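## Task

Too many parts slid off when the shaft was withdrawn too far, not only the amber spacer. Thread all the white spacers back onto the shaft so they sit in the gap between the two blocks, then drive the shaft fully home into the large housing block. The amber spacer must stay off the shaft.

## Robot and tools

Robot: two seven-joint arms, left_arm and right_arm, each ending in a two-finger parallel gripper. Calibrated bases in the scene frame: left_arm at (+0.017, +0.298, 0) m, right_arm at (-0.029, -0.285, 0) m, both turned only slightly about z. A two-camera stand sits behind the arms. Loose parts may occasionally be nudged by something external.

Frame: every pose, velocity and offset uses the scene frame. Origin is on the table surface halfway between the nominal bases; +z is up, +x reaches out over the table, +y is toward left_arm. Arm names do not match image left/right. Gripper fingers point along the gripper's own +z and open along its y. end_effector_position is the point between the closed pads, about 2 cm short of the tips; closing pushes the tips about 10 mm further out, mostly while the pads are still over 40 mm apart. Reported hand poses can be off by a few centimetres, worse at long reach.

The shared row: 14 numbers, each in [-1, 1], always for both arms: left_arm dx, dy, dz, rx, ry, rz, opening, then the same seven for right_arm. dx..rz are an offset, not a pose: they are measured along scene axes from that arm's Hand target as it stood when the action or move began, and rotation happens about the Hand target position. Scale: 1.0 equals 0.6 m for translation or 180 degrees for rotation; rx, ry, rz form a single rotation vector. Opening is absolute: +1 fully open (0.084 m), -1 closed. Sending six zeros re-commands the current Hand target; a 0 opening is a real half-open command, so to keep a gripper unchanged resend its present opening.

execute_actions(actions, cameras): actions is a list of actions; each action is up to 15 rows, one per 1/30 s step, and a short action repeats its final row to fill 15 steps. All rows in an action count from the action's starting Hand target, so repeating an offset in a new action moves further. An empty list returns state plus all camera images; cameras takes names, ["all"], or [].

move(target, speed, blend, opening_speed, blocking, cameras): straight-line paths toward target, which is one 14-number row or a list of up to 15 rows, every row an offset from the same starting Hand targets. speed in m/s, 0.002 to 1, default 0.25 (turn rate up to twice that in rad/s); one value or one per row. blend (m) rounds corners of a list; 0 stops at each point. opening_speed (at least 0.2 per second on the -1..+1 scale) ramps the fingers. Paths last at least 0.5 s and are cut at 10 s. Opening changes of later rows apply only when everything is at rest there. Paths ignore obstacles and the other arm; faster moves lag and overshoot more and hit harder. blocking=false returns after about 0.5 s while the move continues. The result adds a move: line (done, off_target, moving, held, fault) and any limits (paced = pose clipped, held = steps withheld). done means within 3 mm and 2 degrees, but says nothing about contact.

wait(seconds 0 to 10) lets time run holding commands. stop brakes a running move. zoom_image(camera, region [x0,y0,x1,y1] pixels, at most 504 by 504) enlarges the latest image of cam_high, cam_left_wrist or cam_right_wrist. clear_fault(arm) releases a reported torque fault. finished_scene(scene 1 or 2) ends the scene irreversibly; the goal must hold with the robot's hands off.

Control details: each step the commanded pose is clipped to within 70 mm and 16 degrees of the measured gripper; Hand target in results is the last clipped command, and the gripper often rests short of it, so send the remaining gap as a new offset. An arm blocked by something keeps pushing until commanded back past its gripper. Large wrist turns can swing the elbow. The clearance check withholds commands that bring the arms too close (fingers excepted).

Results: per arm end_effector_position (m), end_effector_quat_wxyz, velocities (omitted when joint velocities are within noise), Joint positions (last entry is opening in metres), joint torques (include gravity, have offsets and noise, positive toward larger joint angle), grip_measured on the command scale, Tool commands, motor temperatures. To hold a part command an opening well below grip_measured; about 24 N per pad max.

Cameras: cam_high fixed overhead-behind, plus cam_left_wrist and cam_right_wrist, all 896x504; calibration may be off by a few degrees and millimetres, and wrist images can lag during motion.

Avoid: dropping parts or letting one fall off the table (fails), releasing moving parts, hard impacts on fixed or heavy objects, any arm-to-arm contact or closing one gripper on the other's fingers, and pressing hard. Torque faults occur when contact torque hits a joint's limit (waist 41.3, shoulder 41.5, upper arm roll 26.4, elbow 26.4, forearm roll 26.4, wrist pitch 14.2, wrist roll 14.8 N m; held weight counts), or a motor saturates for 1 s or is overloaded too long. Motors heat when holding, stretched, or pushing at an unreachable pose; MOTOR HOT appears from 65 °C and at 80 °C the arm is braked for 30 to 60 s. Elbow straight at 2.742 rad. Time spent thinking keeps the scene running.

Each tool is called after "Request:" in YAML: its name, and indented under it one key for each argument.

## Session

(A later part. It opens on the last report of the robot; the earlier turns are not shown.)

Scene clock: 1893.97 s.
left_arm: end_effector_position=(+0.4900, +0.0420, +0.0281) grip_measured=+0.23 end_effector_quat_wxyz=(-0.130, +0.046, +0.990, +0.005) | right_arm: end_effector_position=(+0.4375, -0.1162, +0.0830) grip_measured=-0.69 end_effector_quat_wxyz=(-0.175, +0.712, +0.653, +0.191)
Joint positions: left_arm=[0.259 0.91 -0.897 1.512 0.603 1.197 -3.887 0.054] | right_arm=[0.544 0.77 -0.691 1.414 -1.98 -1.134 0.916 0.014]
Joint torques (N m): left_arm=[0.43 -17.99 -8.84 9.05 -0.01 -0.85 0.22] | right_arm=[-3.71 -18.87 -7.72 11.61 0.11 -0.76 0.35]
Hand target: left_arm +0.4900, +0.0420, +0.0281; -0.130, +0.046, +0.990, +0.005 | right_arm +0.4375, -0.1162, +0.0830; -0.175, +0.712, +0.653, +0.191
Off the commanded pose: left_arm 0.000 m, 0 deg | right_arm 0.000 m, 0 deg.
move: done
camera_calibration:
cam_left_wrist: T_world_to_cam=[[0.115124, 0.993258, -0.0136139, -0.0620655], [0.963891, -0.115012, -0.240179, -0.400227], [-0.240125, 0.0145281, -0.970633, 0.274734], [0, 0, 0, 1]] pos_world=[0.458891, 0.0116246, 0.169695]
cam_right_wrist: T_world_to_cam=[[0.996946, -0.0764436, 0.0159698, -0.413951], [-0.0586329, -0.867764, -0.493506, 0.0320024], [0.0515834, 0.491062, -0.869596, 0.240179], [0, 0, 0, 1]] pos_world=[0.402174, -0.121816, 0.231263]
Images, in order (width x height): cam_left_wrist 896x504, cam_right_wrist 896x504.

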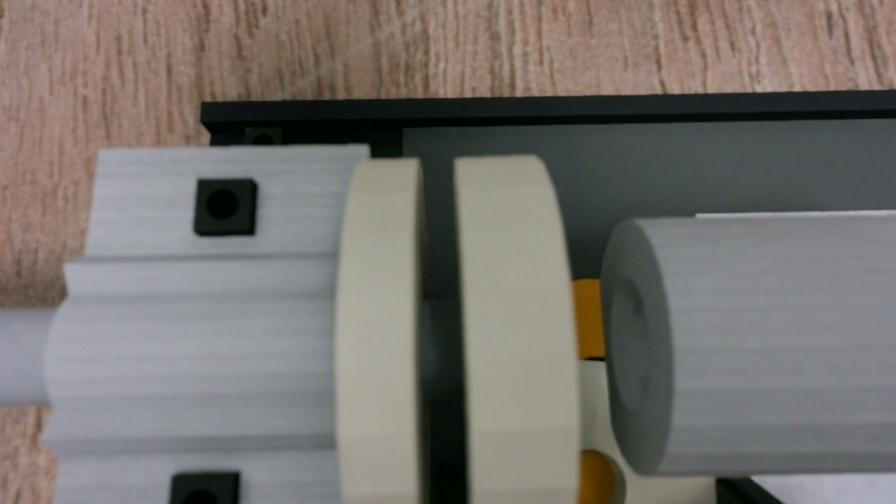

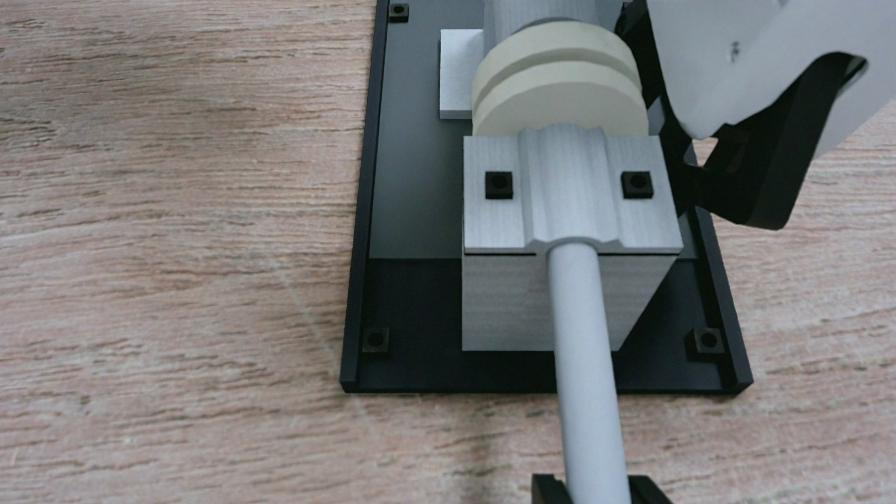

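Request:
move:
  target:
    - [0,0,0,0,0,0,-0.2,0,0,0,0,0,0,-0.95]
    - [0,0,0.015,0,0,0,-0.2,0,0,0,0,0,0,-0.95]
    - [0.055,0,0.025,0,0,0,-0.2,0,0,0,0,0,0,-0.95]
    - [0.06,0,0.22,0,0,0,-0.2,0,0,0,0,0,0,-0.95]
  speed: 0.08
  blend: [0,0.003,0.003,0]
  cameras: ["cam_left_wrist","cam_right_wrist"]

Request:
zoom_image:
  camera: "cam_right_wrist"
  region: [560, 0, 896, 200]

Scene clock: 1907.53 s.
left_arm: end_effector_position=(+0.5260, +0.0420, +0.1601) grip_measured=+0.23 end_effector_quat_wxyz=(-0.130, +0.046, +0.990, +0.005) | right_arm: end_effector_position=(+0.4375, -0.1162, +0.0830) grip_measured=-0.69 end_effector_quat_wxyz=(-0.175, +0.712, +0.653, +0.191)
Joint positions: left_arm=[0.206 0.826 -0.955 1.82 0.501 1.527 -3.802 0.054] | right_arm=[0.544 0.77 -0.691 1.414 -1.98 -1.134 0.916 0.014]
Joint torques (N m): left_arm=[-0.58 -24.36 -10.68 15.75 -0.68 -0.88 0.23] | right_arm=[-3.71 -18.72 -7.76 11.53 0.04 -0.75 0.37]
Hand target: left_arm +0.5260, +0.0420, +0.1601; -0.130, +0.046, +0.990, +0.005 | right_arm +0.4375, -0.1162, +0.0830; -0.175, +0.712, +0.653, +0.191
Off the commanded pose: left_arm 0.000 m, 0 deg | right_arm 0.000 m, 0 deg.
move: done
camera_calibration:
cam_left_wrist: T_world_to_cam=[[0.115124, 0.993258, -0.0136139, -0.0645136], [0.963891, -0.115012, -0.240179, -0.403236], [-0.240125, 0.0145281, -0.970633, 0.411404], [0, 0, 0, 1]] pos_world=[0.494891, 0.0117246, 0.301595]
cam_right_wrist: T_world_to_cam=[[0.996946, -0.0764436, 0.0159698, -0.413951], [-0.0586329, -0.867764, -0.493506, 0.0320024], [0.0515834, 0.491062, -0.869596, 0.240179], [0, 0, 0, 1]] pos_world=[0.402174, -0.121816, 0.231263]
Images, in order (width x height): cam_left_wrist 896x504, cam_right_wrist 896x504.

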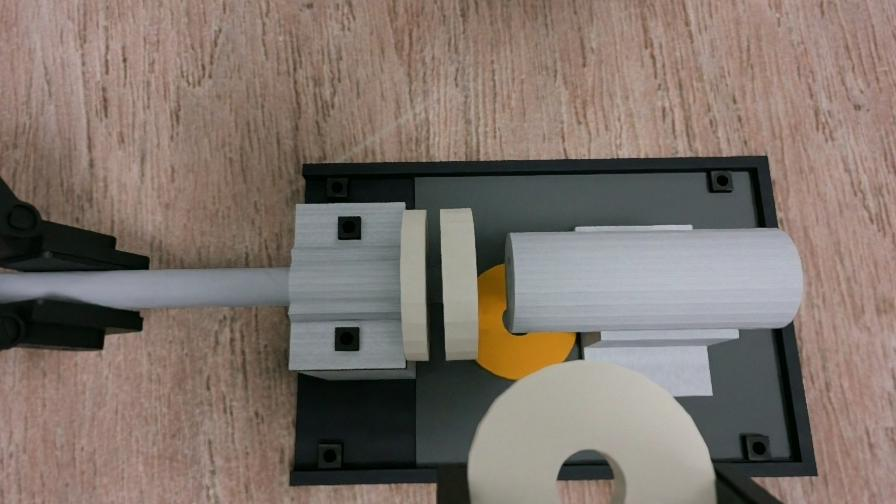

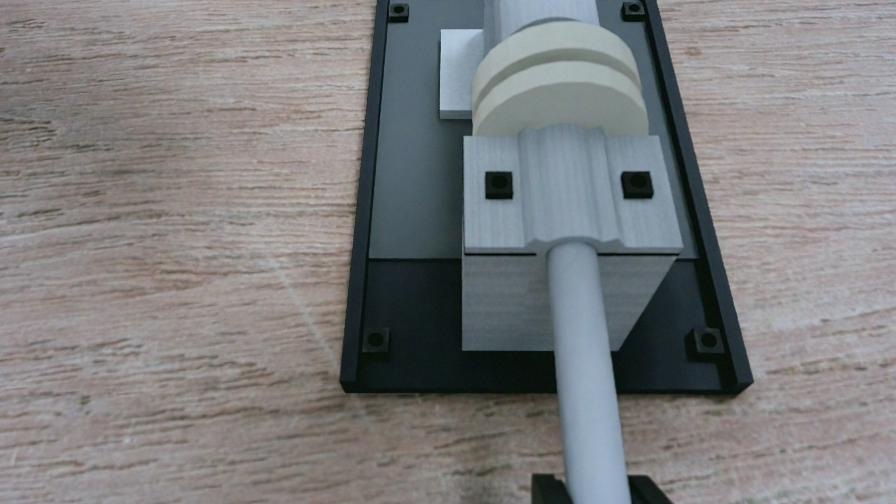

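Scaled by 1.500 from the camera's 896x504 image, which has a finer 1280x720 frame.

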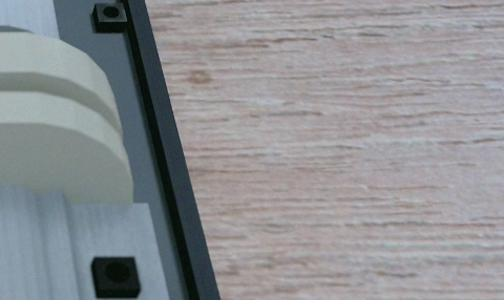

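Request:
move:
  target:
    - [-0.08,0.2,0.02,-0.0073,-0.083,0,-0.2,0,0,0,0,0,0,-0.95]
    - [-0.1267,0.38,-0.08,-0.0073,-0.083,0,-0.2,0,0,0,0,0,0,-0.95]
    - [-0.1267,0.38,-0.225,-0.0073,-0.083,0,-0.2,0,0,0,0,0,0,-0.95]
  speed: 0.25
  blend: [0.03,0.02,0]
  cameras: ["cam_left_wrist","cam_high"]

Request:
zoom_image:
  camera: "cam_high"
  region: [400, 370, 540, 480]

Scene clock: 1930.83 s.
left_arm: end_effector_position=(+0.4500, +0.2700, +0.0252) grip_measured=+0.23 end_effector_quat_wxyz=(+0.000, +0.046, +0.999, +0.000) | right_arm: end_effector_position=(+0.4375, -0.1162, +0.0830) grip_measured=-0.69 end_effector_quat_wxyz=(-0.175, +0.712, +0.653, +0.191)
Joint positions: left_arm=[0.945 0.446 -0.947 0.796 0.641 0.624 -3.575 0.054] | right_arm=[0.544 0.77 -0.691 1.414 -1.98 -1.134 0.916 0.014]
Joint torques (N m): left_arm=[-0.53 -11.72 -5.96 13.87 0.25 -1.15 -0.12] | right_arm=[-3.79 -18.83 -7.76 11.51 -0.04 -0.79 0.37]
Hand target: left_arm +0.4500, +0.2700, +0.0251; +0.000, +0.046, +0.999, +0.000 | right_arm +0.4375, -0.1162, +0.0830; -0.175, +0.712, +0.653, +0.191
Off the commanded pose: left_arm 0.000 m, 0 deg | right_arm 0.000 m, 0 deg.
move: done
camera_calibration:
cam_left_wrist: T_world_to_cam=[[0.117686, 0.993033, -0.00598283, -0.285312], [0.992883, -0.117553, 0.0191133, -0.355118], [0.0182768, -0.00818962, -0.999799, 0.149495], [0, 0, 0, 1]] pos_world=[0.383435, 0.242803, 0.154545]
Images, in order (width x height): cam_high 896x504, cam_left_wrist 896x504.

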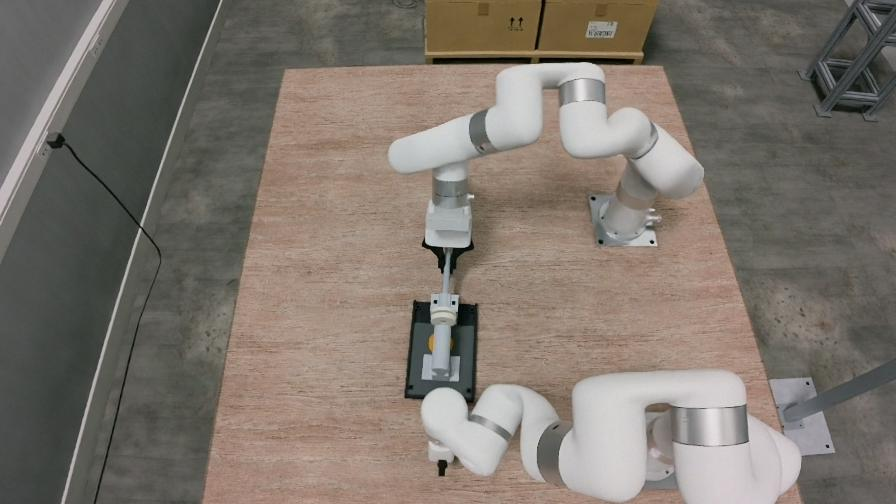

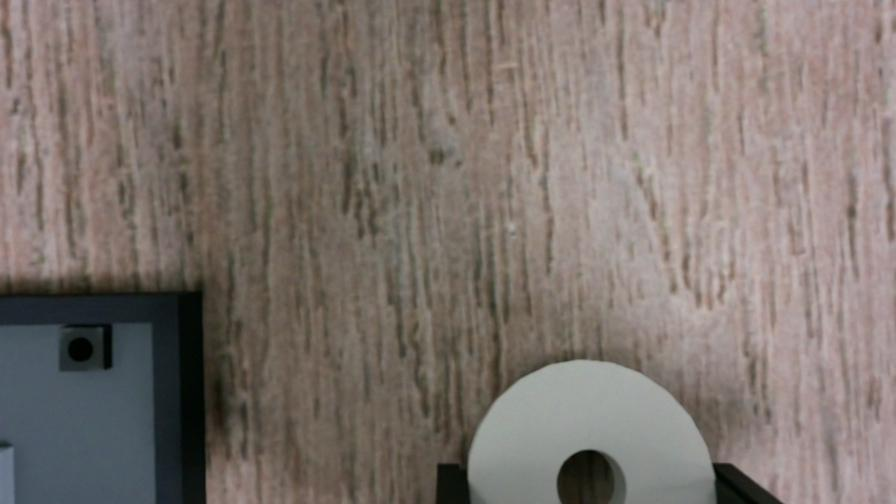

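Scaled by 3.600 from the camera's 896x504 image, which has a finer 1280x720 frame.

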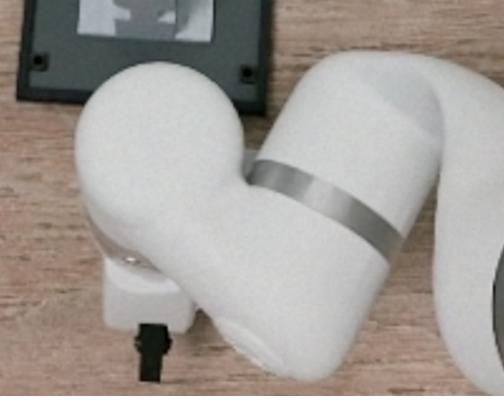

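Request:
move:
  target: [0,0,-0.0117,0,0,0,-0.2,0,0,0,0,0,0,-0.95]
  speed: 0.03

Request:
move:
  target: [0,0,-0.004,0,0,0,-0.2,0,0,0,0,0,0,-0.95]
  speed: 0.02

Scene clock: 1936.90 s.
left_arm: end_effector_position=(+0.4500, +0.2700, +0.0181) grip_measured=+0.23 end_effector_quat_wxyz=(+0.000, +0.046, +0.999, +0.000) | right_arm: end_effector_position=(+0.4375, -0.1162, +0.0830) grip_measured=-0.69 end_effector_quat_wxyz=(-0.175, +0.712, +0.653, +0.191)
Joint positions: left_arm=[0.923 0.464 -0.921 0.798 0.667 0.612 -3.593 0.054] | right_arm=[0.544 0.77 -0.691 1.414 -1.98 -1.134 0.916 0.014]
Joint torques (N m): left_arm=[-0.51 -11.38 -5.38 11.11 0 -0.89 -0.18] | right_arm=[-3.84 -18.72 -7.79 11.56 0 -0.75 0.4]
Hand target: left_arm +0.4500, +0.2700, +0.0181; +0.000, +0.046, +0.999, +0.000 | right_arm +0.4375, -0.1162, +0.0830; -0.175, +0.712, +0.653, +0.191
Off the commanded pose: left_arm 0.000 m, 0 deg | right_arm 0.000 m, 0 deg.
move: done

Scene clock: 1937.60 s.
left_arm: end_effector_position=(+0.4501, +0.2704, +0.0163) grip_measured=+0.23 end_effector_quat_wxyz=(+0.000, +0.047, +0.999, +0.001) | right_arm: end_effector_position=(+0.4375, -0.1162, +0.0830) grip_measured=-0.69 end_effector_quat_wxyz=(-0.175, +0.712, +0.653, +0.191)
Joint positions: left_arm=[0.916 0.468 -0.913 0.799 0.676 0.609 -3.599 0.054] | right_arm=[0.544 0.77 -0.691 1.414 -1.98 -1.134 0.916 0.014]
Joint torques (N m): left_arm=[-6.18 20.51 13.74 3.88 3.43 -7.63 -1.45] | right_arm=[-3.83 -18.8 -7.72 11.51 0 -0.7 0.36]
Hand target: left_arm +0.4500, +0.2700, +0.0157; +0.000, +0.046, +0.999, +0.000 | right_arm +0.4375, -0.1162, +0.0830; -0.175, +0.712, +0.653, +0.191
Off the commanded pose: left_arm 0.001 m, 0 deg | right_arm 0.000 m, 0 deg.
move: done

Request:
move:
  target:
    - [0,0,0.0035,0,0,0,-0.2,0,0,0,0,0,0,-0.95]
    - [0,0,0.0035,0,0,0,0.5,0,0,0,0,0,0,-0.95]
    - [0,0,0.12,0,0,0,0.5,0,0,0,0,0,0,-0.95]
  speed: [0.03,0.03,0.15]
  opening_speed: 0.6
  cameras: ["cam_left_wrist"]

Scene clock: 1945.97 s.
left_arm: end_effector_position=(+0.4500, +0.2699, +0.0877) grip_measured=+0.49 end_effector_quat_wxyz=(+0.000, +0.046, +0.999, +0.000) | right_arm: end_effector_position=(+0.4375, -0.1162, +0.0830) grip_measured=-0.69 end_effector_quat_wxyz=(-0.175, +0.712, +0.653, +0.191)
Joint positions: left_arm=[1.125 0.246 -1.165 0.797 0.341 0.728 -3.366 0.065] | right_arm=[0.544 0.77 -0.691 1.414 -1.98 -1.134 0.916 0.014]
Joint torques (N m): left_arm=[1.28 -8.53 -4 15.99 -0.46 -1.34 0.15] | right_arm=[-3.76 -18.73 -7.8 11.56 0.09 -0.69 0.35]
Hand target: left_arm +0.4500, +0.2700, +0.0877; +0.000, +0.046, +0.999, +0.000 | right_arm +0.4375, -0.1162, +0.0830; -0.175, +0.712, +0.653, +0.191
Off the commanded pose: left_arm 0.000 m, 0 deg | right_arm 0.000 m, 0 deg.
move: done
camera_calibration:
cam_left_wrist: T_world_to_cam=[[0.117685, 0.993033, -0.0059946, -0.284935], [0.992885, -0.117553, 0.019014, -0.356292], [0.0181769, -0.00818962, -0.999801, 0.212021], [0, 0, 0, 1]] pos_world=[0.383435, 0.242803, 0.217045]
Images, in order (width x height): cam_left_wrist 896x504.

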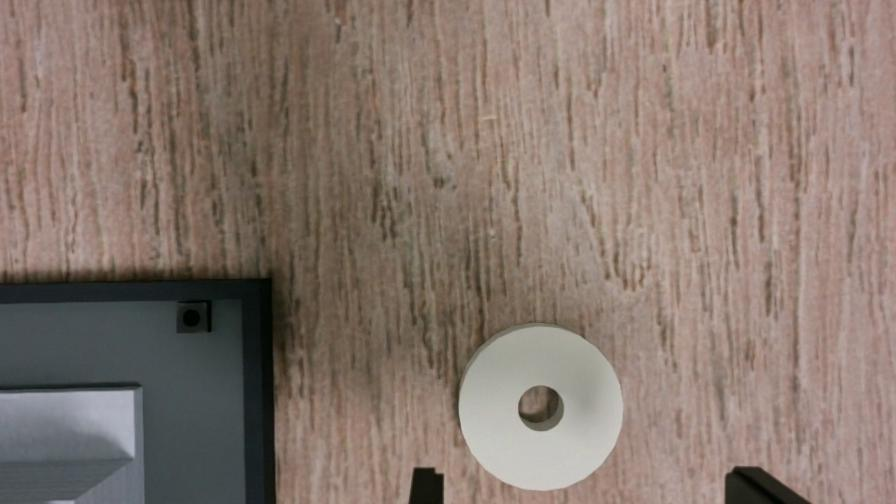

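Request:
move:
  target:
    - [0,0,0.12,0.1583,-0.0073,-0.4597,0.5,0,0,0,0,0,0,-0.95]
    - [-0.06,0,0.05,0.3166,-0.0146,-0.9193,0.5,0,0,0,0,0,0,-0.95]
  speed: 0.4
  blend: [0.03,0]
  cameras: ["cam_left_wrist","cam_high"]

Scene clock: 1972.00 s.
left_arm: end_effector_position=(+0.4140, +0.2700, +0.1177) grip_measured=+0.49 end_effector_quat_wxyz=(-0.001, +0.946, +0.000, +0.325) | right_arm: end_effector_position=(+0.4375, -0.1162, +0.0830) grip_measured=-0.69 end_effector_quat_wxyz=(-0.175, +0.712, +0.653, +0.191)
Joint positions: left_arm=[0.964 -0.297 -0.818 0.211 0.782 -0.364 -0.772 0.065] | right_arm=[0.544 0.77 -0.691 1.414 -1.98 -1.134 0.916 0.014]
Joint torques (N m): left_arm=[1.06 -3.9 2.87 13.38 -1 -1.72 0.23] | right_arm=[-4.03 -18.63 -7.73 11.56 0.02 -0.68 0.39]
Hand target: left_arm +0.4140, +0.2700, +0.1177; -0.001, +0.946, +0.000, +0.326 | right_arm +0.4375, -0.1162, +0.0830; -0.175, +0.712, +0.653, +0.191
Off the commanded pose: left_arm 0.000 m, 0 deg | right_arm 0.000 m, 0 deg.
move: done
camera_calibration:
cam_left_wrist: T_world_to_cam=[[-0.0170645, -0.99964, -0.0207164, 0.31495], [-0.799387, 0.0260856, -0.60025, 0.455014], [0.600574, 0.00631742, -0.799544, -0.0257875], [0, 0, 0, 1]] pos_world=[0.384594, 0.30313, 0.259029]
Images, in order (width x height): cam_high 896x504, cam_left_wrist 896x504.

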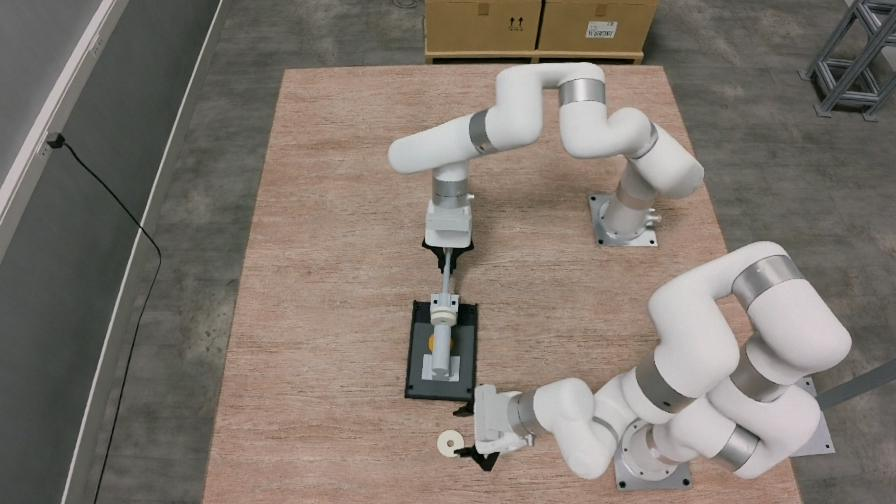

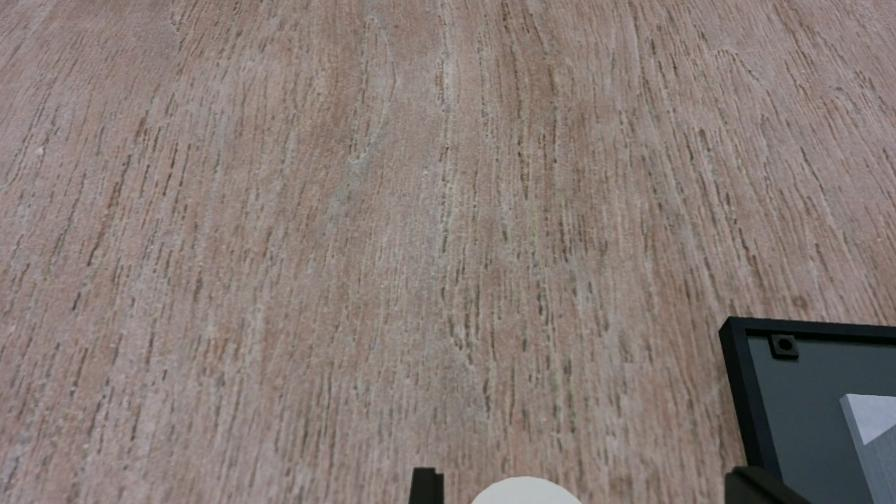

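Request:
move:
  target:
    - [0.03,0.0025,-0.1,0,0,0,0.5,0,0,0,0,0,0,-0.95]
    - [0.0467,0.0025,-0.148,0,0,0,0.5,0,0,0,0,0,0,-0.95]
  speed: 0.12
  blend: [0.01,0]
  cameras: ["cam_left_wrist","cam_high"]

Request:
zoom_image:
  camera: "cam_high"
  region: [410, 380, 510, 480]

Scene clock: 1985.50 s.
left_arm: end_effector_position=(+0.4420, +0.2715, +0.0289) grip_measured=+0.49 end_effector_quat_wxyz=(-0.001, +0.946, +0.000, +0.326) | right_arm: end_effector_position=(+0.4375, -0.1162, +0.0830) grip_measured=-0.69 end_effector_quat_wxyz=(-0.175, +0.712, +0.653, +0.191)
Joint positions: left_arm=[0.379 0.396 -0.531 0.322 -0.369 -0.738 0.288 0.065] | right_arm=[0.544 0.77 -0.691 1.414 -1.98 -1.134 0.916 0.014]
Joint torques (N m): left_arm=[-0.43 -12.39 -2.14 7.55 0.05 -1.96 0.22] | right_arm=[-3.86 -18.73 -7.81 11.56 0.05 -0.75 0.39]
Hand target: left_arm +0.4420, +0.2715, +0.0289; -0.001, +0.946, +0.000, +0.326 | right_arm +0.4375, -0.1162, +0.0830; -0.175, +0.712, +0.653, +0.191
Off the commanded pose: left_arm 0.000 m, 0 deg | right_arm 0.000 m, 0 deg.
move: done; limits=paced
camera_calibration:
cam_left_wrist: T_world_to_cam=[[-0.0170597, -0.99964, -0.0207201, 0.315084], [-0.799255, 0.0260854, -0.600426, 0.423971], [0.60075, 0.00631756, -0.799412, -0.113788], [0, 0, 0, 1]] pos_world=[0.412595, 0.30463, 0.170128]
Images, in order (width x height): cam_high 896x504, cam_left_wrist 896x504.

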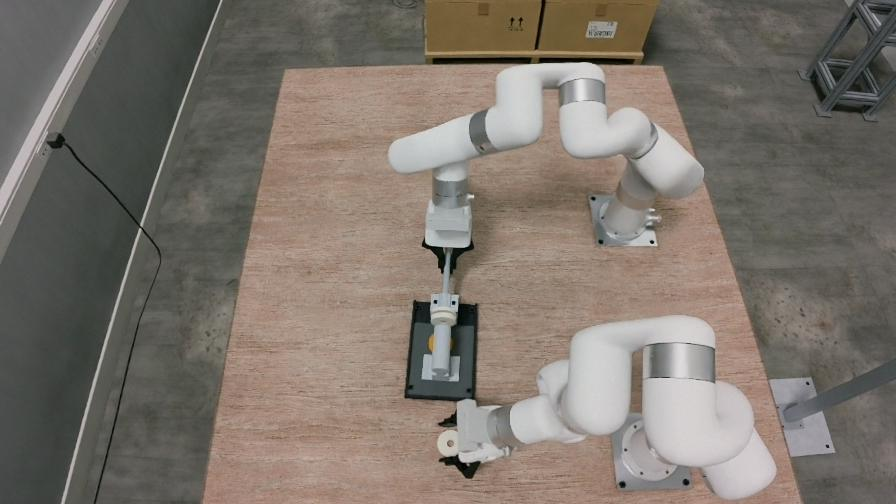

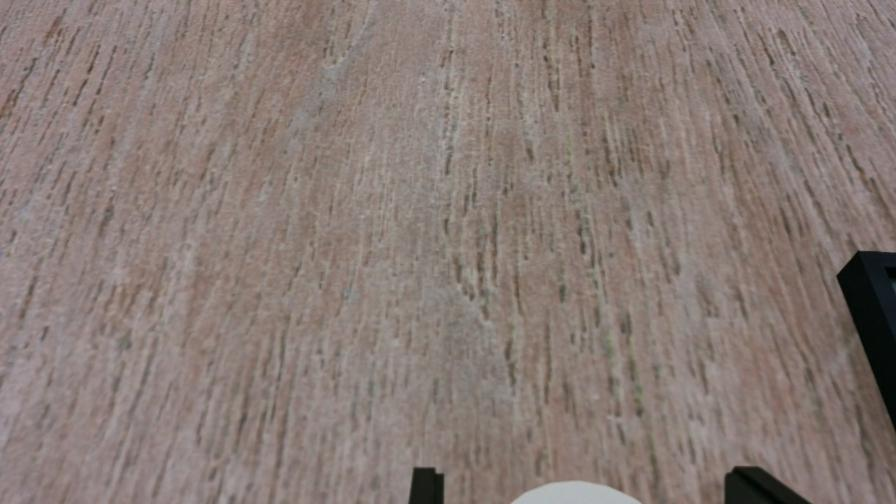

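Scaled by 5.040 from the camera's 896x504 image, which has a finer 1280x720 frame.

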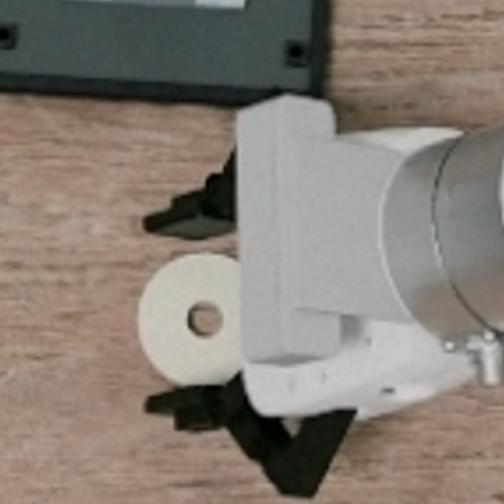

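Request:
move:
  target:
    - [0,0,-0.0023,0,0,0,0.5,0,0,0,0,0,0,-0.95]
    - [0,0,-0.0023,0,0,0,0.1,0,0,0,0,0,0,-0.95]
  speed: 0.05
  opening_speed: 0.3
  cameras: ["cam_left_wrist","cam_high"]

Request:
zoom_image:
  camera: "cam_high"
  region: [410, 380, 510, 480]

Scene clock: 1997.73 s.
left_arm: end_effector_position=(+0.4420, +0.2714, +0.0276) grip_measured=+0.20 end_effector_quat_wxyz=(-0.001, +0.946, +0.000, +0.326) | right_arm: end_effector_position=(+0.4375, -0.1162, +0.0830) grip_measured=-0.69 end_effector_quat_wxyz=(-0.175, +0.712, +0.653, +0.191)
Joint positions: left_arm=[0.378 0.404 -0.529 0.324 -0.369 -0.743 0.29 0.053] | right_arm=[0.544 0.77 -0.691 1.414 -1.98 -1.134 0.916 0.014]
Joint torques (N m): left_arm=[0.47 -11.2 -1.5 6.72 0.16 -1.12 0.13] | right_arm=[-3.88 -18.71 -7.66 11.45 0.01 -0.8 0.43]
Hand target: left_arm +0.4420, +0.2715, +0.0275; -0.001, +0.946, +0.000, +0.326 | right_arm +0.4375, -0.1162, +0.0830; -0.175, +0.712, +0.653, +0.191
Off the commanded pose: left_arm 0.000 m, 0 deg | right_arm 0.000 m, 0 deg.
move: done
camera_calibration:
cam_left_wrist: T_world_to_cam=[[-0.0170597, -0.99964, -0.0207201, 0.315057], [-0.799255, 0.0260854, -0.600426, 0.423191], [0.60075, 0.00631756, -0.799412, -0.114827], [0, 0, 0, 1]] pos_world=[0.412595, 0.30463, 0.168828]
Images, in order (width x height): cam_high 896x504, cam_left_wrist 896x504.

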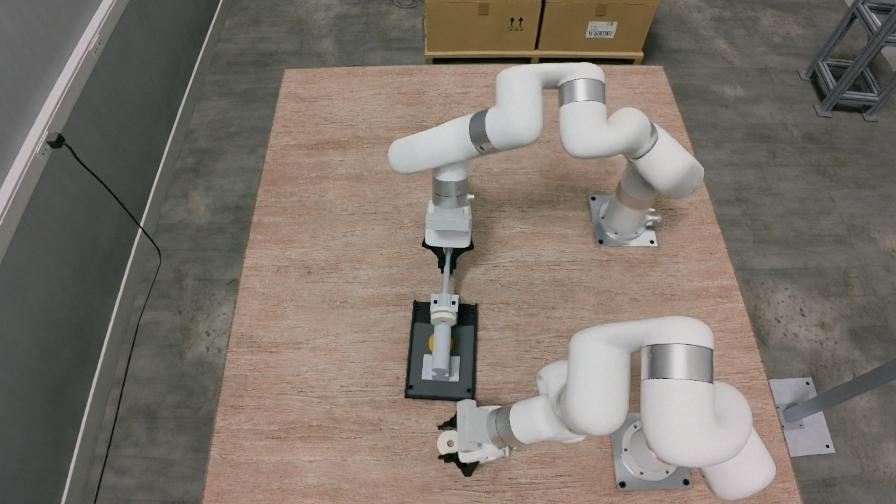

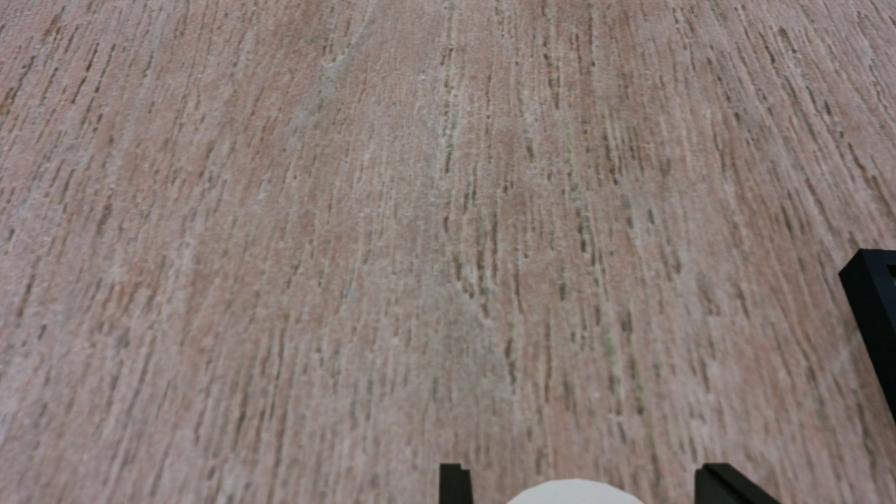

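Scaled by 5.040 from the camera's 896x504 image, which has a finer 1280x720 frame.

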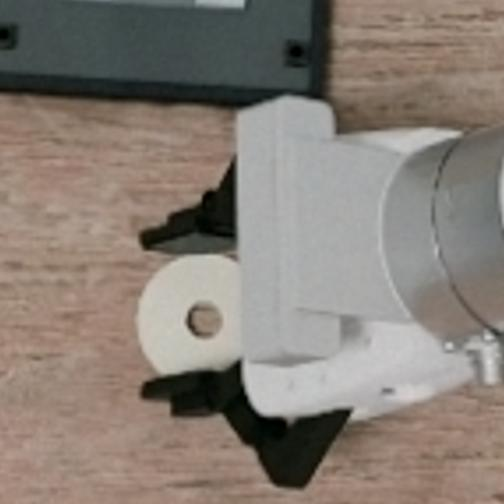

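Request:
move:
  target:
    - [0,0,0,0,0,0,0.4,0,0,0,0,0,0,-0.95]
    - [0.0092,0,0.0003,0,0,0,0.4,0,0,0,0,0,0,-0.95]
    - [0.0092,0,0.0003,0,0,0,0.05,0,0,0,0,0,0,-0.95]
  speed: 0.05
  opening_speed: 0.3

Scene clock: 2010.43 s.
left_arm: end_effector_position=(+0.4475, +0.2715, +0.0277) grip_measured=+0.15 end_effector_quat_wxyz=(-0.001, +0.946, +0.000, +0.326) | right_arm: end_effector_position=(+0.4375, -0.1162, +0.0830) grip_measured=-0.69 end_effector_quat_wxyz=(-0.175, +0.712, +0.653, +0.191)
Joint positions: left_arm=[0.374 0.407 -0.525 0.341 -0.373 -0.731 0.297 0.051] | right_arm=[0.544 0.77 -0.691 1.414 -1.98 -1.134 0.916 0.014]
Joint torques (N m): left_arm=[-0.15 -10.25 -3.28 7.43 0.78 -0.75 0.14] | right_arm=[-3.83 -18.66 -7.76 11.48 0 -0.74 0.39]
Hand target: left_arm +0.4475, +0.2715, +0.0277; -0.001, +0.946, +0.000, +0.326 | right_arm +0.4375, -0.1162, +0.0830; -0.175, +0.712, +0.653, +0.191
Off the commanded pose: left_arm 0.000 m, 0 deg | right_arm 0.000 m, 0 deg.
move: done

Request:
move:
  target:
    - [0,0,0,0,0,0,0.4,0,0,0,0,0,0,-0.95]
    - [-0.0183,0,-0.0003,0,0,0,0.4,0,0,0,0,0,0,-0.95]
    - [-0.0183,0,-0.0003,0,0,0,0.05,0,0,0,0,0,0,-0.95]
  speed: 0.05
  opening_speed: 0.3
  cameras: ["cam_high"]

Request:
zoom_image:
  camera: "cam_high"
  region: [410, 380, 510, 480]

Scene clock: 2021.53 s.
left_arm: end_effector_position=(+0.4365, +0.2715, +0.0276) grip_measured=+0.21 end_effector_quat_wxyz=(-0.001, +0.946, +0.000, +0.326) | right_arm: end_effector_position=(+0.4375, -0.1162, +0.0830) grip_measured=-0.69 end_effector_quat_wxyz=(-0.175, +0.712, +0.653, +0.191)
Joint positions: left_arm=[0.381 0.399 -0.533 0.306 -0.364 -0.755 0.282 0.053] | right_arm=[0.544 0.77 -0.691 1.414 -1.98 -1.134 0.916 0.014]
Joint torques (N m): left_arm=[1.13 -10.7 -1.83 6.83 0.02 -1.17 -0.06] | right_arm=[-4.07 -18.73 -7.83 11.47 0.07 -0.7 0.4]
Hand target: left_arm +0.4365, +0.2715, +0.0275; -0.001, +0.946, +0.000, +0.326 | right_arm +0.4375, -0.1162, +0.0830; -0.175, +0.712, +0.653, +0.191
Off the commanded pose: left_arm 0.000 m, 0 deg | right_arm 0.000 m, 0 deg.
move: done
Images, in order (width x height): cam_high 896x504.

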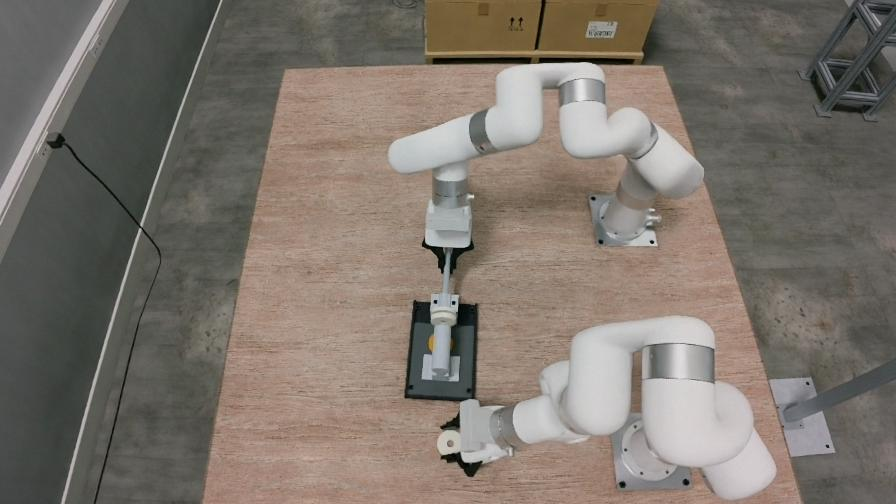

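Scaled by 5.040 from the camera's 896x504 image, which has a finer 1280x720 frame.

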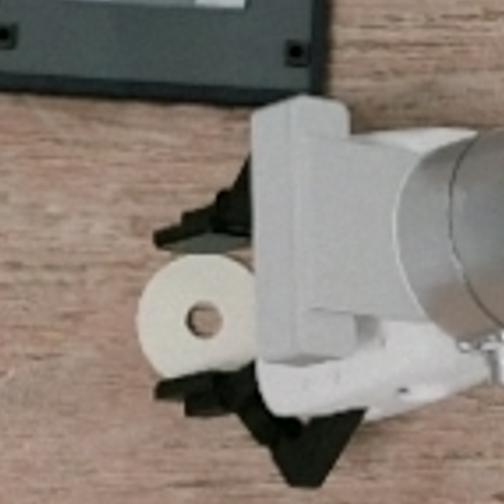

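Request:
move:
  target:
    - [0,0,0,0,0,0,-0.1,0,0,0,0,0,0,-0.95]
    - [0,0,0.15,0,0,0,-0.1,0,0,0,0,0,0,-0.95]
  speed: 0.08
  cameras: ["cam_high","cam_left_wrist"]

Request:
zoom_image:
  camera: "cam_high"
  region: [410, 360, 510, 460]

Scene clock: 2031.17 s.
left_arm: end_effector_position=(+0.4366, +0.2714, +0.1175) grip_measured=+0.21 end_effector_quat_wxyz=(-0.001, +0.946, +0.000, +0.326) | right_arm: end_effector_position=(+0.4375, -0.1162, +0.0830) grip_measured=-0.69 end_effector_quat_wxyz=(-0.175, +0.712, +0.653, +0.191)
Joint positions: left_arm=[0.386 -0.137 -0.468 0.227 -0.063 -0.31 -0.062 0.053] | right_arm=[0.544 0.77 -0.691 1.414 -1.98 -1.134 0.916 0.014]
Joint torques (N m): left_arm=[-0.45 -9.15 1.16 13.51 0.13 -1.91 -0.2] | right_arm=[-4 -18.72 -7.68 11.54 0 -0.84 0.41]
Hand target: left_arm +0.4365, +0.2715, +0.1175; -0.001, +0.946, +0.000, +0.326 | right_arm +0.4375, -0.1162, +0.0830; -0.175, +0.712, +0.653, +0.191
Off the commanded pose: left_arm 0.000 m, 0 deg | right_arm 0.000 m, 0 deg.
move: done
camera_calibration:
cam_left_wrist: T_world_to_cam=[[-0.0166328, -0.999635, -0.0212791, 0.316697], [-0.799182, 0.0260807, -0.600523, 0.472853], [0.600859, 0.00701747, -0.799324, -0.0399953], [0, 0, 0, 1]] pos_world=[0.407194, 0.30453, 0.258729]
Images, in order (width x height): cam_high 896x504, cam_left_wrist 896x504.

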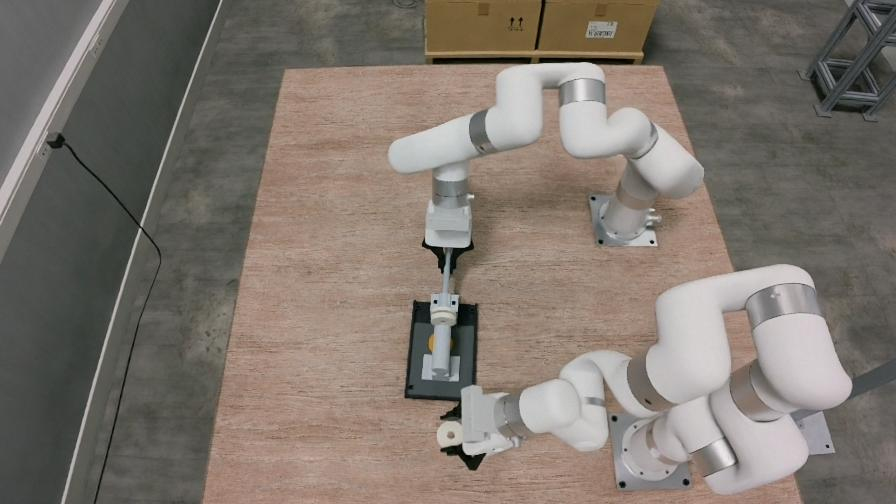

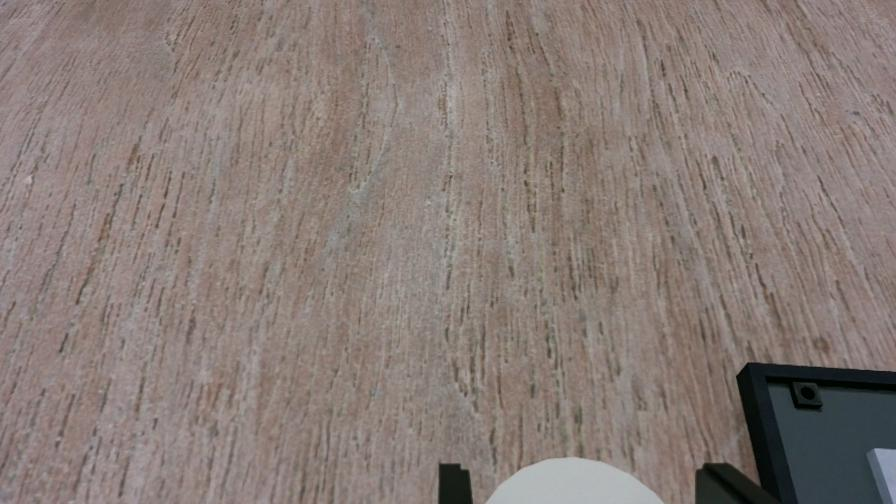

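Scaled by 5.040 from the camera's 896x504 image, which has a finer 1280x720 frame.

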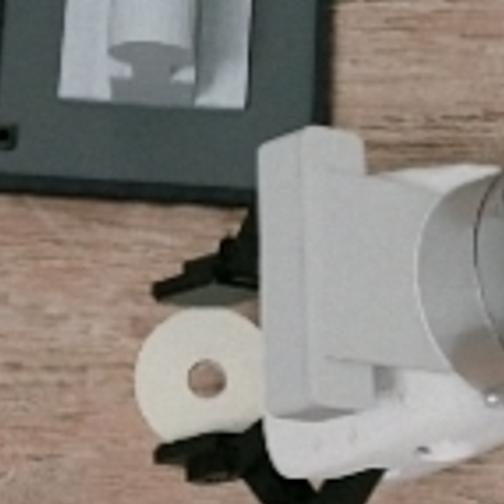

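Request:
move:
  target:
    - [0,0,0.05,-0.35,0,0.35,-0.1,0,0,0,0,0,0,-0.95]
    - [0.02,0,0.05,-0.7,0,0.7,-0.1,0,0,0,0,0,0,-0.95]
  speed: 0.4
  blend: [0.02,0]
  cameras: ["cam_high","cam_left_wrist"]

Request:
zoom_image:
  camera: "cam_high"
  region: [400, 360, 520, 480]

Scene clock: 2049.13 s.
left_arm: end_effector_position=(+0.4485, +0.2715, +0.1476) grip_measured=+0.21 end_effector_quat_wxyz=(+0.438, +0.016, +0.899, +0.005) | right_arm: end_effector_position=(+0.4375, -0.1162, +0.0830) grip_measured=-0.69 end_effector_quat_wxyz=(-0.175, +0.712, +0.653, +0.191)
Joint positions: left_arm=[-0.533 -0.037 0.401 0.176 -0.203 -0.704 -3.042 0.053] | right_arm=[0.544 0.77 -0.691 1.414 -1.98 -1.134 0.916 0.014]
Joint torques (N m): left_arm=[-0.57 -8.67 -0.28 11.67 -0.2 -1.99 -0.16] | right_arm=[-4.05 -18.73 -7.66 11.45 0.03 -0.74 0.44]
Hand target: left_arm +0.4485, +0.2715, +0.1475; +0.438, +0.016, +0.899, +0.005 | right_arm +0.4375, -0.1162, +0.0830; -0.175, +0.712, +0.653, +0.191
Off the commanded pose: left_arm 0.000 m, 0 deg | right_arm 0.000 m, 0 deg.
move: done
camera_calibration:
cam_left_wrist: T_world_to_cam=[[0.0430932, 0.998296, 0.0393383, -0.260509], [0.599457, -0.057336, 0.798351, -0.310659], [0.799246, -0.0108219, -0.600906, -0.136611], [0, 0, 0, 1]] pos_world=[0.306638, 0.240775, 0.176172]
Images, in order (width x height): cam_high 896x504, cam_left_wrist 896x504.

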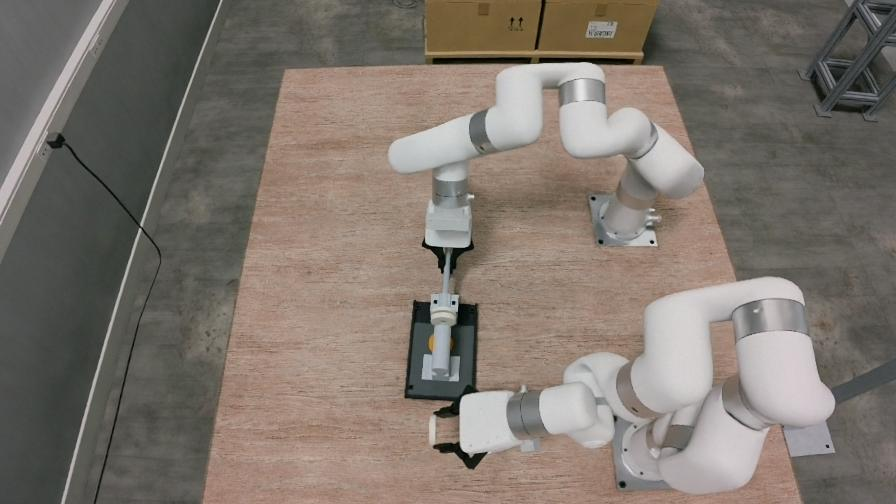

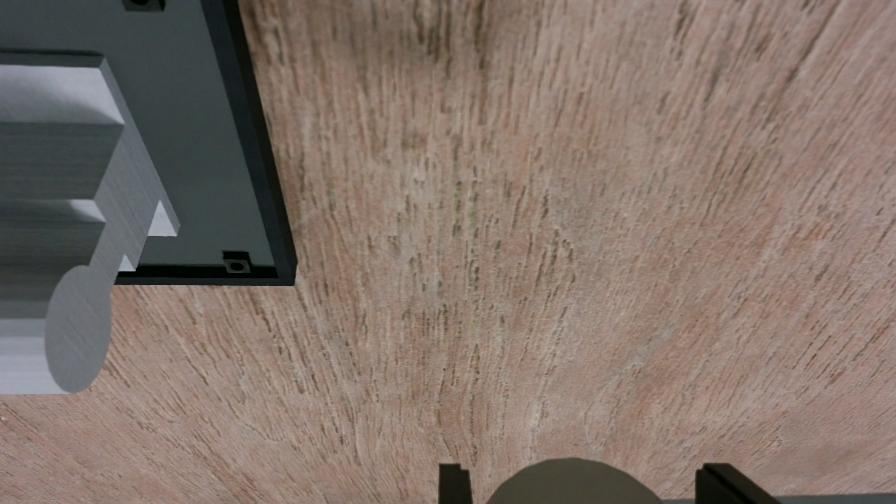

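Scaled by 4.200 from the camera's 896x504 image, which has a finer 1280x720 frame.

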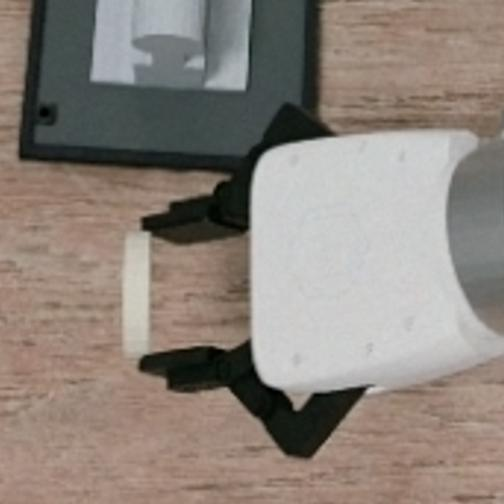

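Request:
move:
  target: [0,0,-0.1858,0,0,0,-0.1,0,0,0,0,0,0,-0.95]
  speed: 0.12
  cameras: ["cam_left_wrist","cam_high"]

Request:
move:
  target: [0,0,-0.0042,0,0,0,-0.1,0,0,0,0,0,0,-0.95]
  speed: 0.03

Request:
move:
  target: [0,0,-0.0033,0,0,0,-0.1,0,0,0,0,0,0,-0.95]
  speed: 0.03

Scene clock: 2057.70 s.
left_arm: end_effector_position=(+0.4486, +0.2714, +0.0361) grip_measured=+0.21 end_effector_quat_wxyz=(+0.438, +0.016, +0.899, +0.005) | right_arm: end_effector_position=(+0.4375, -0.1162, +0.0830) grip_measured=-0.69 end_effector_quat_wxyz=(-0.175, +0.712, +0.653, +0.191)
Joint positions: left_arm=[-0.437 0.622 0.352 0.312 -0.008 -1.17 -3.373 0.053] | right_arm=[0.544 0.77 -0.691 1.414 -1.98 -1.134 0.916 0.014]
Joint torques (N m): left_arm=[1.16 -13.94 2.15 3.35 -0.79 -1.99 -0.2] | right_arm=[-3.99 -18.8 -7.74 11.5 0.09 -0.82 0.39]
Hand target: left_arm +0.4485, +0.2715, +0.0361; +0.438, +0.016, +0.899, +0.005 | right_arm +0.4375, -0.1162, +0.0830; -0.175, +0.712, +0.653, +0.191
Off the commanded pose: left_arm 0.000 m, 0 deg | right_arm 0.000 m, 0 deg.
move: done
camera_calibration:
cam_left_wrist: T_world_to_cam=[[0.0430891, 0.998296, 0.0393387, -0.256126], [0.599409, -0.0573331, 0.798387, -0.221711], [0.799283, -0.0108218, -0.600858, -0.203566], [0, 0, 0, 1]] pos_world=[0.306638, 0.240775, 0.0647726]
Images, in order (width x height): cam_high 896x504, cam_left_wrist 896x504.

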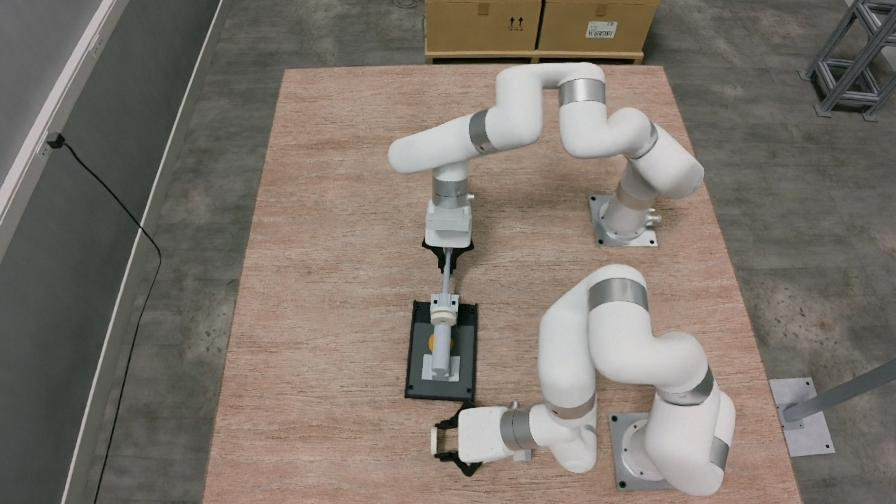

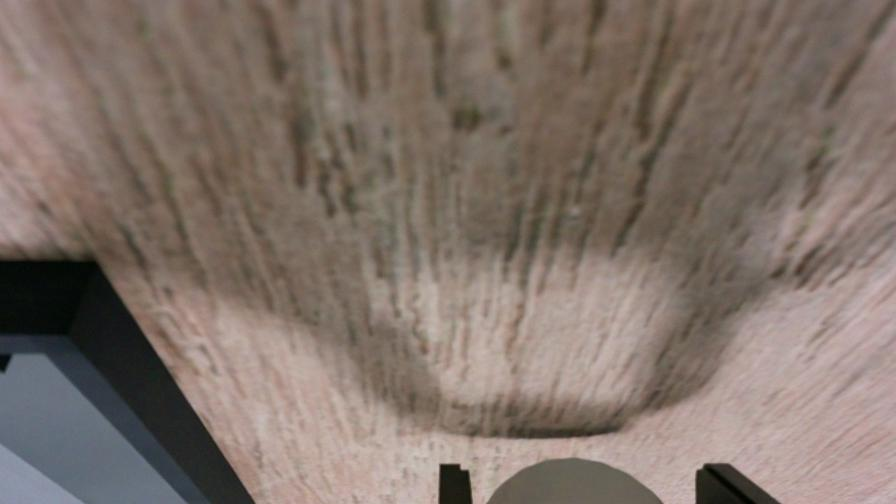

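Scene clock: 2058.40 s.
left_arm: end_effector_position=(+0.4485, +0.2715, +0.0336) grip_measured=+0.21 end_effector_quat_wxyz=(+0.438, +0.016, +0.899, +0.005) | right_arm: end_effector_position=(+0.4375, -0.1162, +0.0830) grip_measured=-0.69 end_effector_quat_wxyz=(-0.175, +0.712, +0.653, +0.191)
Joint positions: left_arm=[-0.436 0.635 0.349 0.317 -0.009 -1.177 -3.376 0.053] | right_arm=[0.544 0.77 -0.691 1.414 -1.98 -1.134 0.916 0.014]
Joint torques (N m): left_arm=[1.16 -14.09 2.37 3.17 -0.86 -2.02 -0.15] | right_arm=[-3.93 -18.69 -7.75 11.48 -0.04 -0.77 0.4]
Hand target: left_arm +0.4485, +0.2715, +0.0335; +0.438, +0.016, +0.899, +0.005 | right_arm +0.4375, -0.1162, +0.0830; -0.175, +0.712, +0.653, +0.191
Off the commanded pose: left_arm 0.000 m, 0 deg | right_arm 0.000 m, 0 deg.
move: done

Scene clock: 2059.10 s.
left_arm: end_effector_position=(+0.4485, +0.2715, +0.0316) grip_measured=+0.21 end_effector_quat_wxyz=(+0.438, +0.016, +0.899, +0.005) | right_arm: end_effector_position=(+0.4375, -0.1162, +0.0830) grip_measured=-0.69 end_effector_quat_wxyz=(-0.175, +0.712, +0.653, +0.191)
Joint positions: left_arm=[-0.434 0.645 0.347 0.32 -0.01 -1.183 -3.379 0.053] | right_arm=[0.544 0.77 -0.691 1.414 -1.98 -1.134 0.916 0.014]
Joint torques (N m): left_arm=[1.07 -14.14 2.31 2.97 -0.82 -2.03 -0.13] | right_arm=[-4.01 -18.76 -7.72 11.47 0 -0.78 0.38]
Hand target: left_arm +0.4485, +0.2715, +0.0316; +0.438, +0.016, +0.899, +0.005 | right_arm +0.4375, -0.1162, +0.0830; -0.175, +0.712, +0.653, +0.191
Off the commanded pose: left_arm 0.000 m, 0 deg | right_arm 0.000 m, 0 deg.
move: done

Request:
move:
  target: [0,0,-0.003,0,0,0,-0.1,0,0,0,0,0,0,-0.95]
  speed: 0.02

Request:
move:
  target: [0,0,-0.0025,0,0,0,-0.1,0,0,0,0,0,0,-0.95]
  speed: 0.02

Scene clock: 2063.80 s.
left_arm: end_effector_position=(+0.4485, +0.2715, +0.0298) grip_measured=+0.21 end_effector_quat_wxyz=(+0.438, +0.016, +0.899, +0.005) | right_arm: end_effector_position=(+0.4375, -0.1162, +0.0830) grip_measured=-0.69 end_effector_quat_wxyz=(-0.175, +0.712, +0.653, +0.191)
Joint positions: left_arm=[-0.433 0.654 0.345 0.324 -0.011 -1.188 -3.381 0.053] | right_arm=[0.544 0.77 -0.691 1.414 -1.98 -1.134 0.916 0.014]
Joint torques (N m): left_arm=[1.1 -14.29 2.32 2.96 -0.93 -2 -0.18] | right_arm=[-4.09 -18.84 -7.66 11.44 -0.03 -0.77 0.41]
Hand target: left_arm +0.4485, +0.2715, +0.0298; +0.438, +0.016, +0.899, +0.005 | right_arm +0.4375, -0.1162, +0.0830; -0.175, +0.712, +0.653, +0.191
Off the commanded pose: left_arm 0.000 m, 0 deg | right_arm 0.000 m, 0 deg.
move: done

Scene clock: 2064.50 s.
left_arm: end_effector_position=(+0.4486, +0.2714, +0.0283) grip_measured=+0.21 end_effector_quat_wxyz=(+0.438, +0.016, +0.899, +0.005) | right_arm: end_effector_position=(+0.4375, -0.1162, +0.0830) grip_measured=-0.69 end_effector_quat_wxyz=(-0.175, +0.712, +0.653, +0.191)
Joint positions: left_arm=[-0.432 0.662 0.343 0.327 -0.012 -1.193 -3.383 0.053] | right_arm=[0.544 0.77 -0.691 1.414 -1.98 -1.134 0.916 0.014]
Joint torques (N m): left_arm=[1.05 -13.74 2.11 2.61 -0.82 -1.71 -0.13] | right_arm=[-3.91 -18.57 -7.74 11.39 0.02 -0.75 0.47]
Hand target: left_arm +0.4485, +0.2715, +0.0283; +0.438, +0.016, +0.899, +0.005 | right_arm +0.4375, -0.1162, +0.0830; -0.175, +0.712, +0.653, +0.191
Off the commanded pose: left_arm 0.000 m, 0 deg | right_arm 0.000 m, 0 deg.
move: done


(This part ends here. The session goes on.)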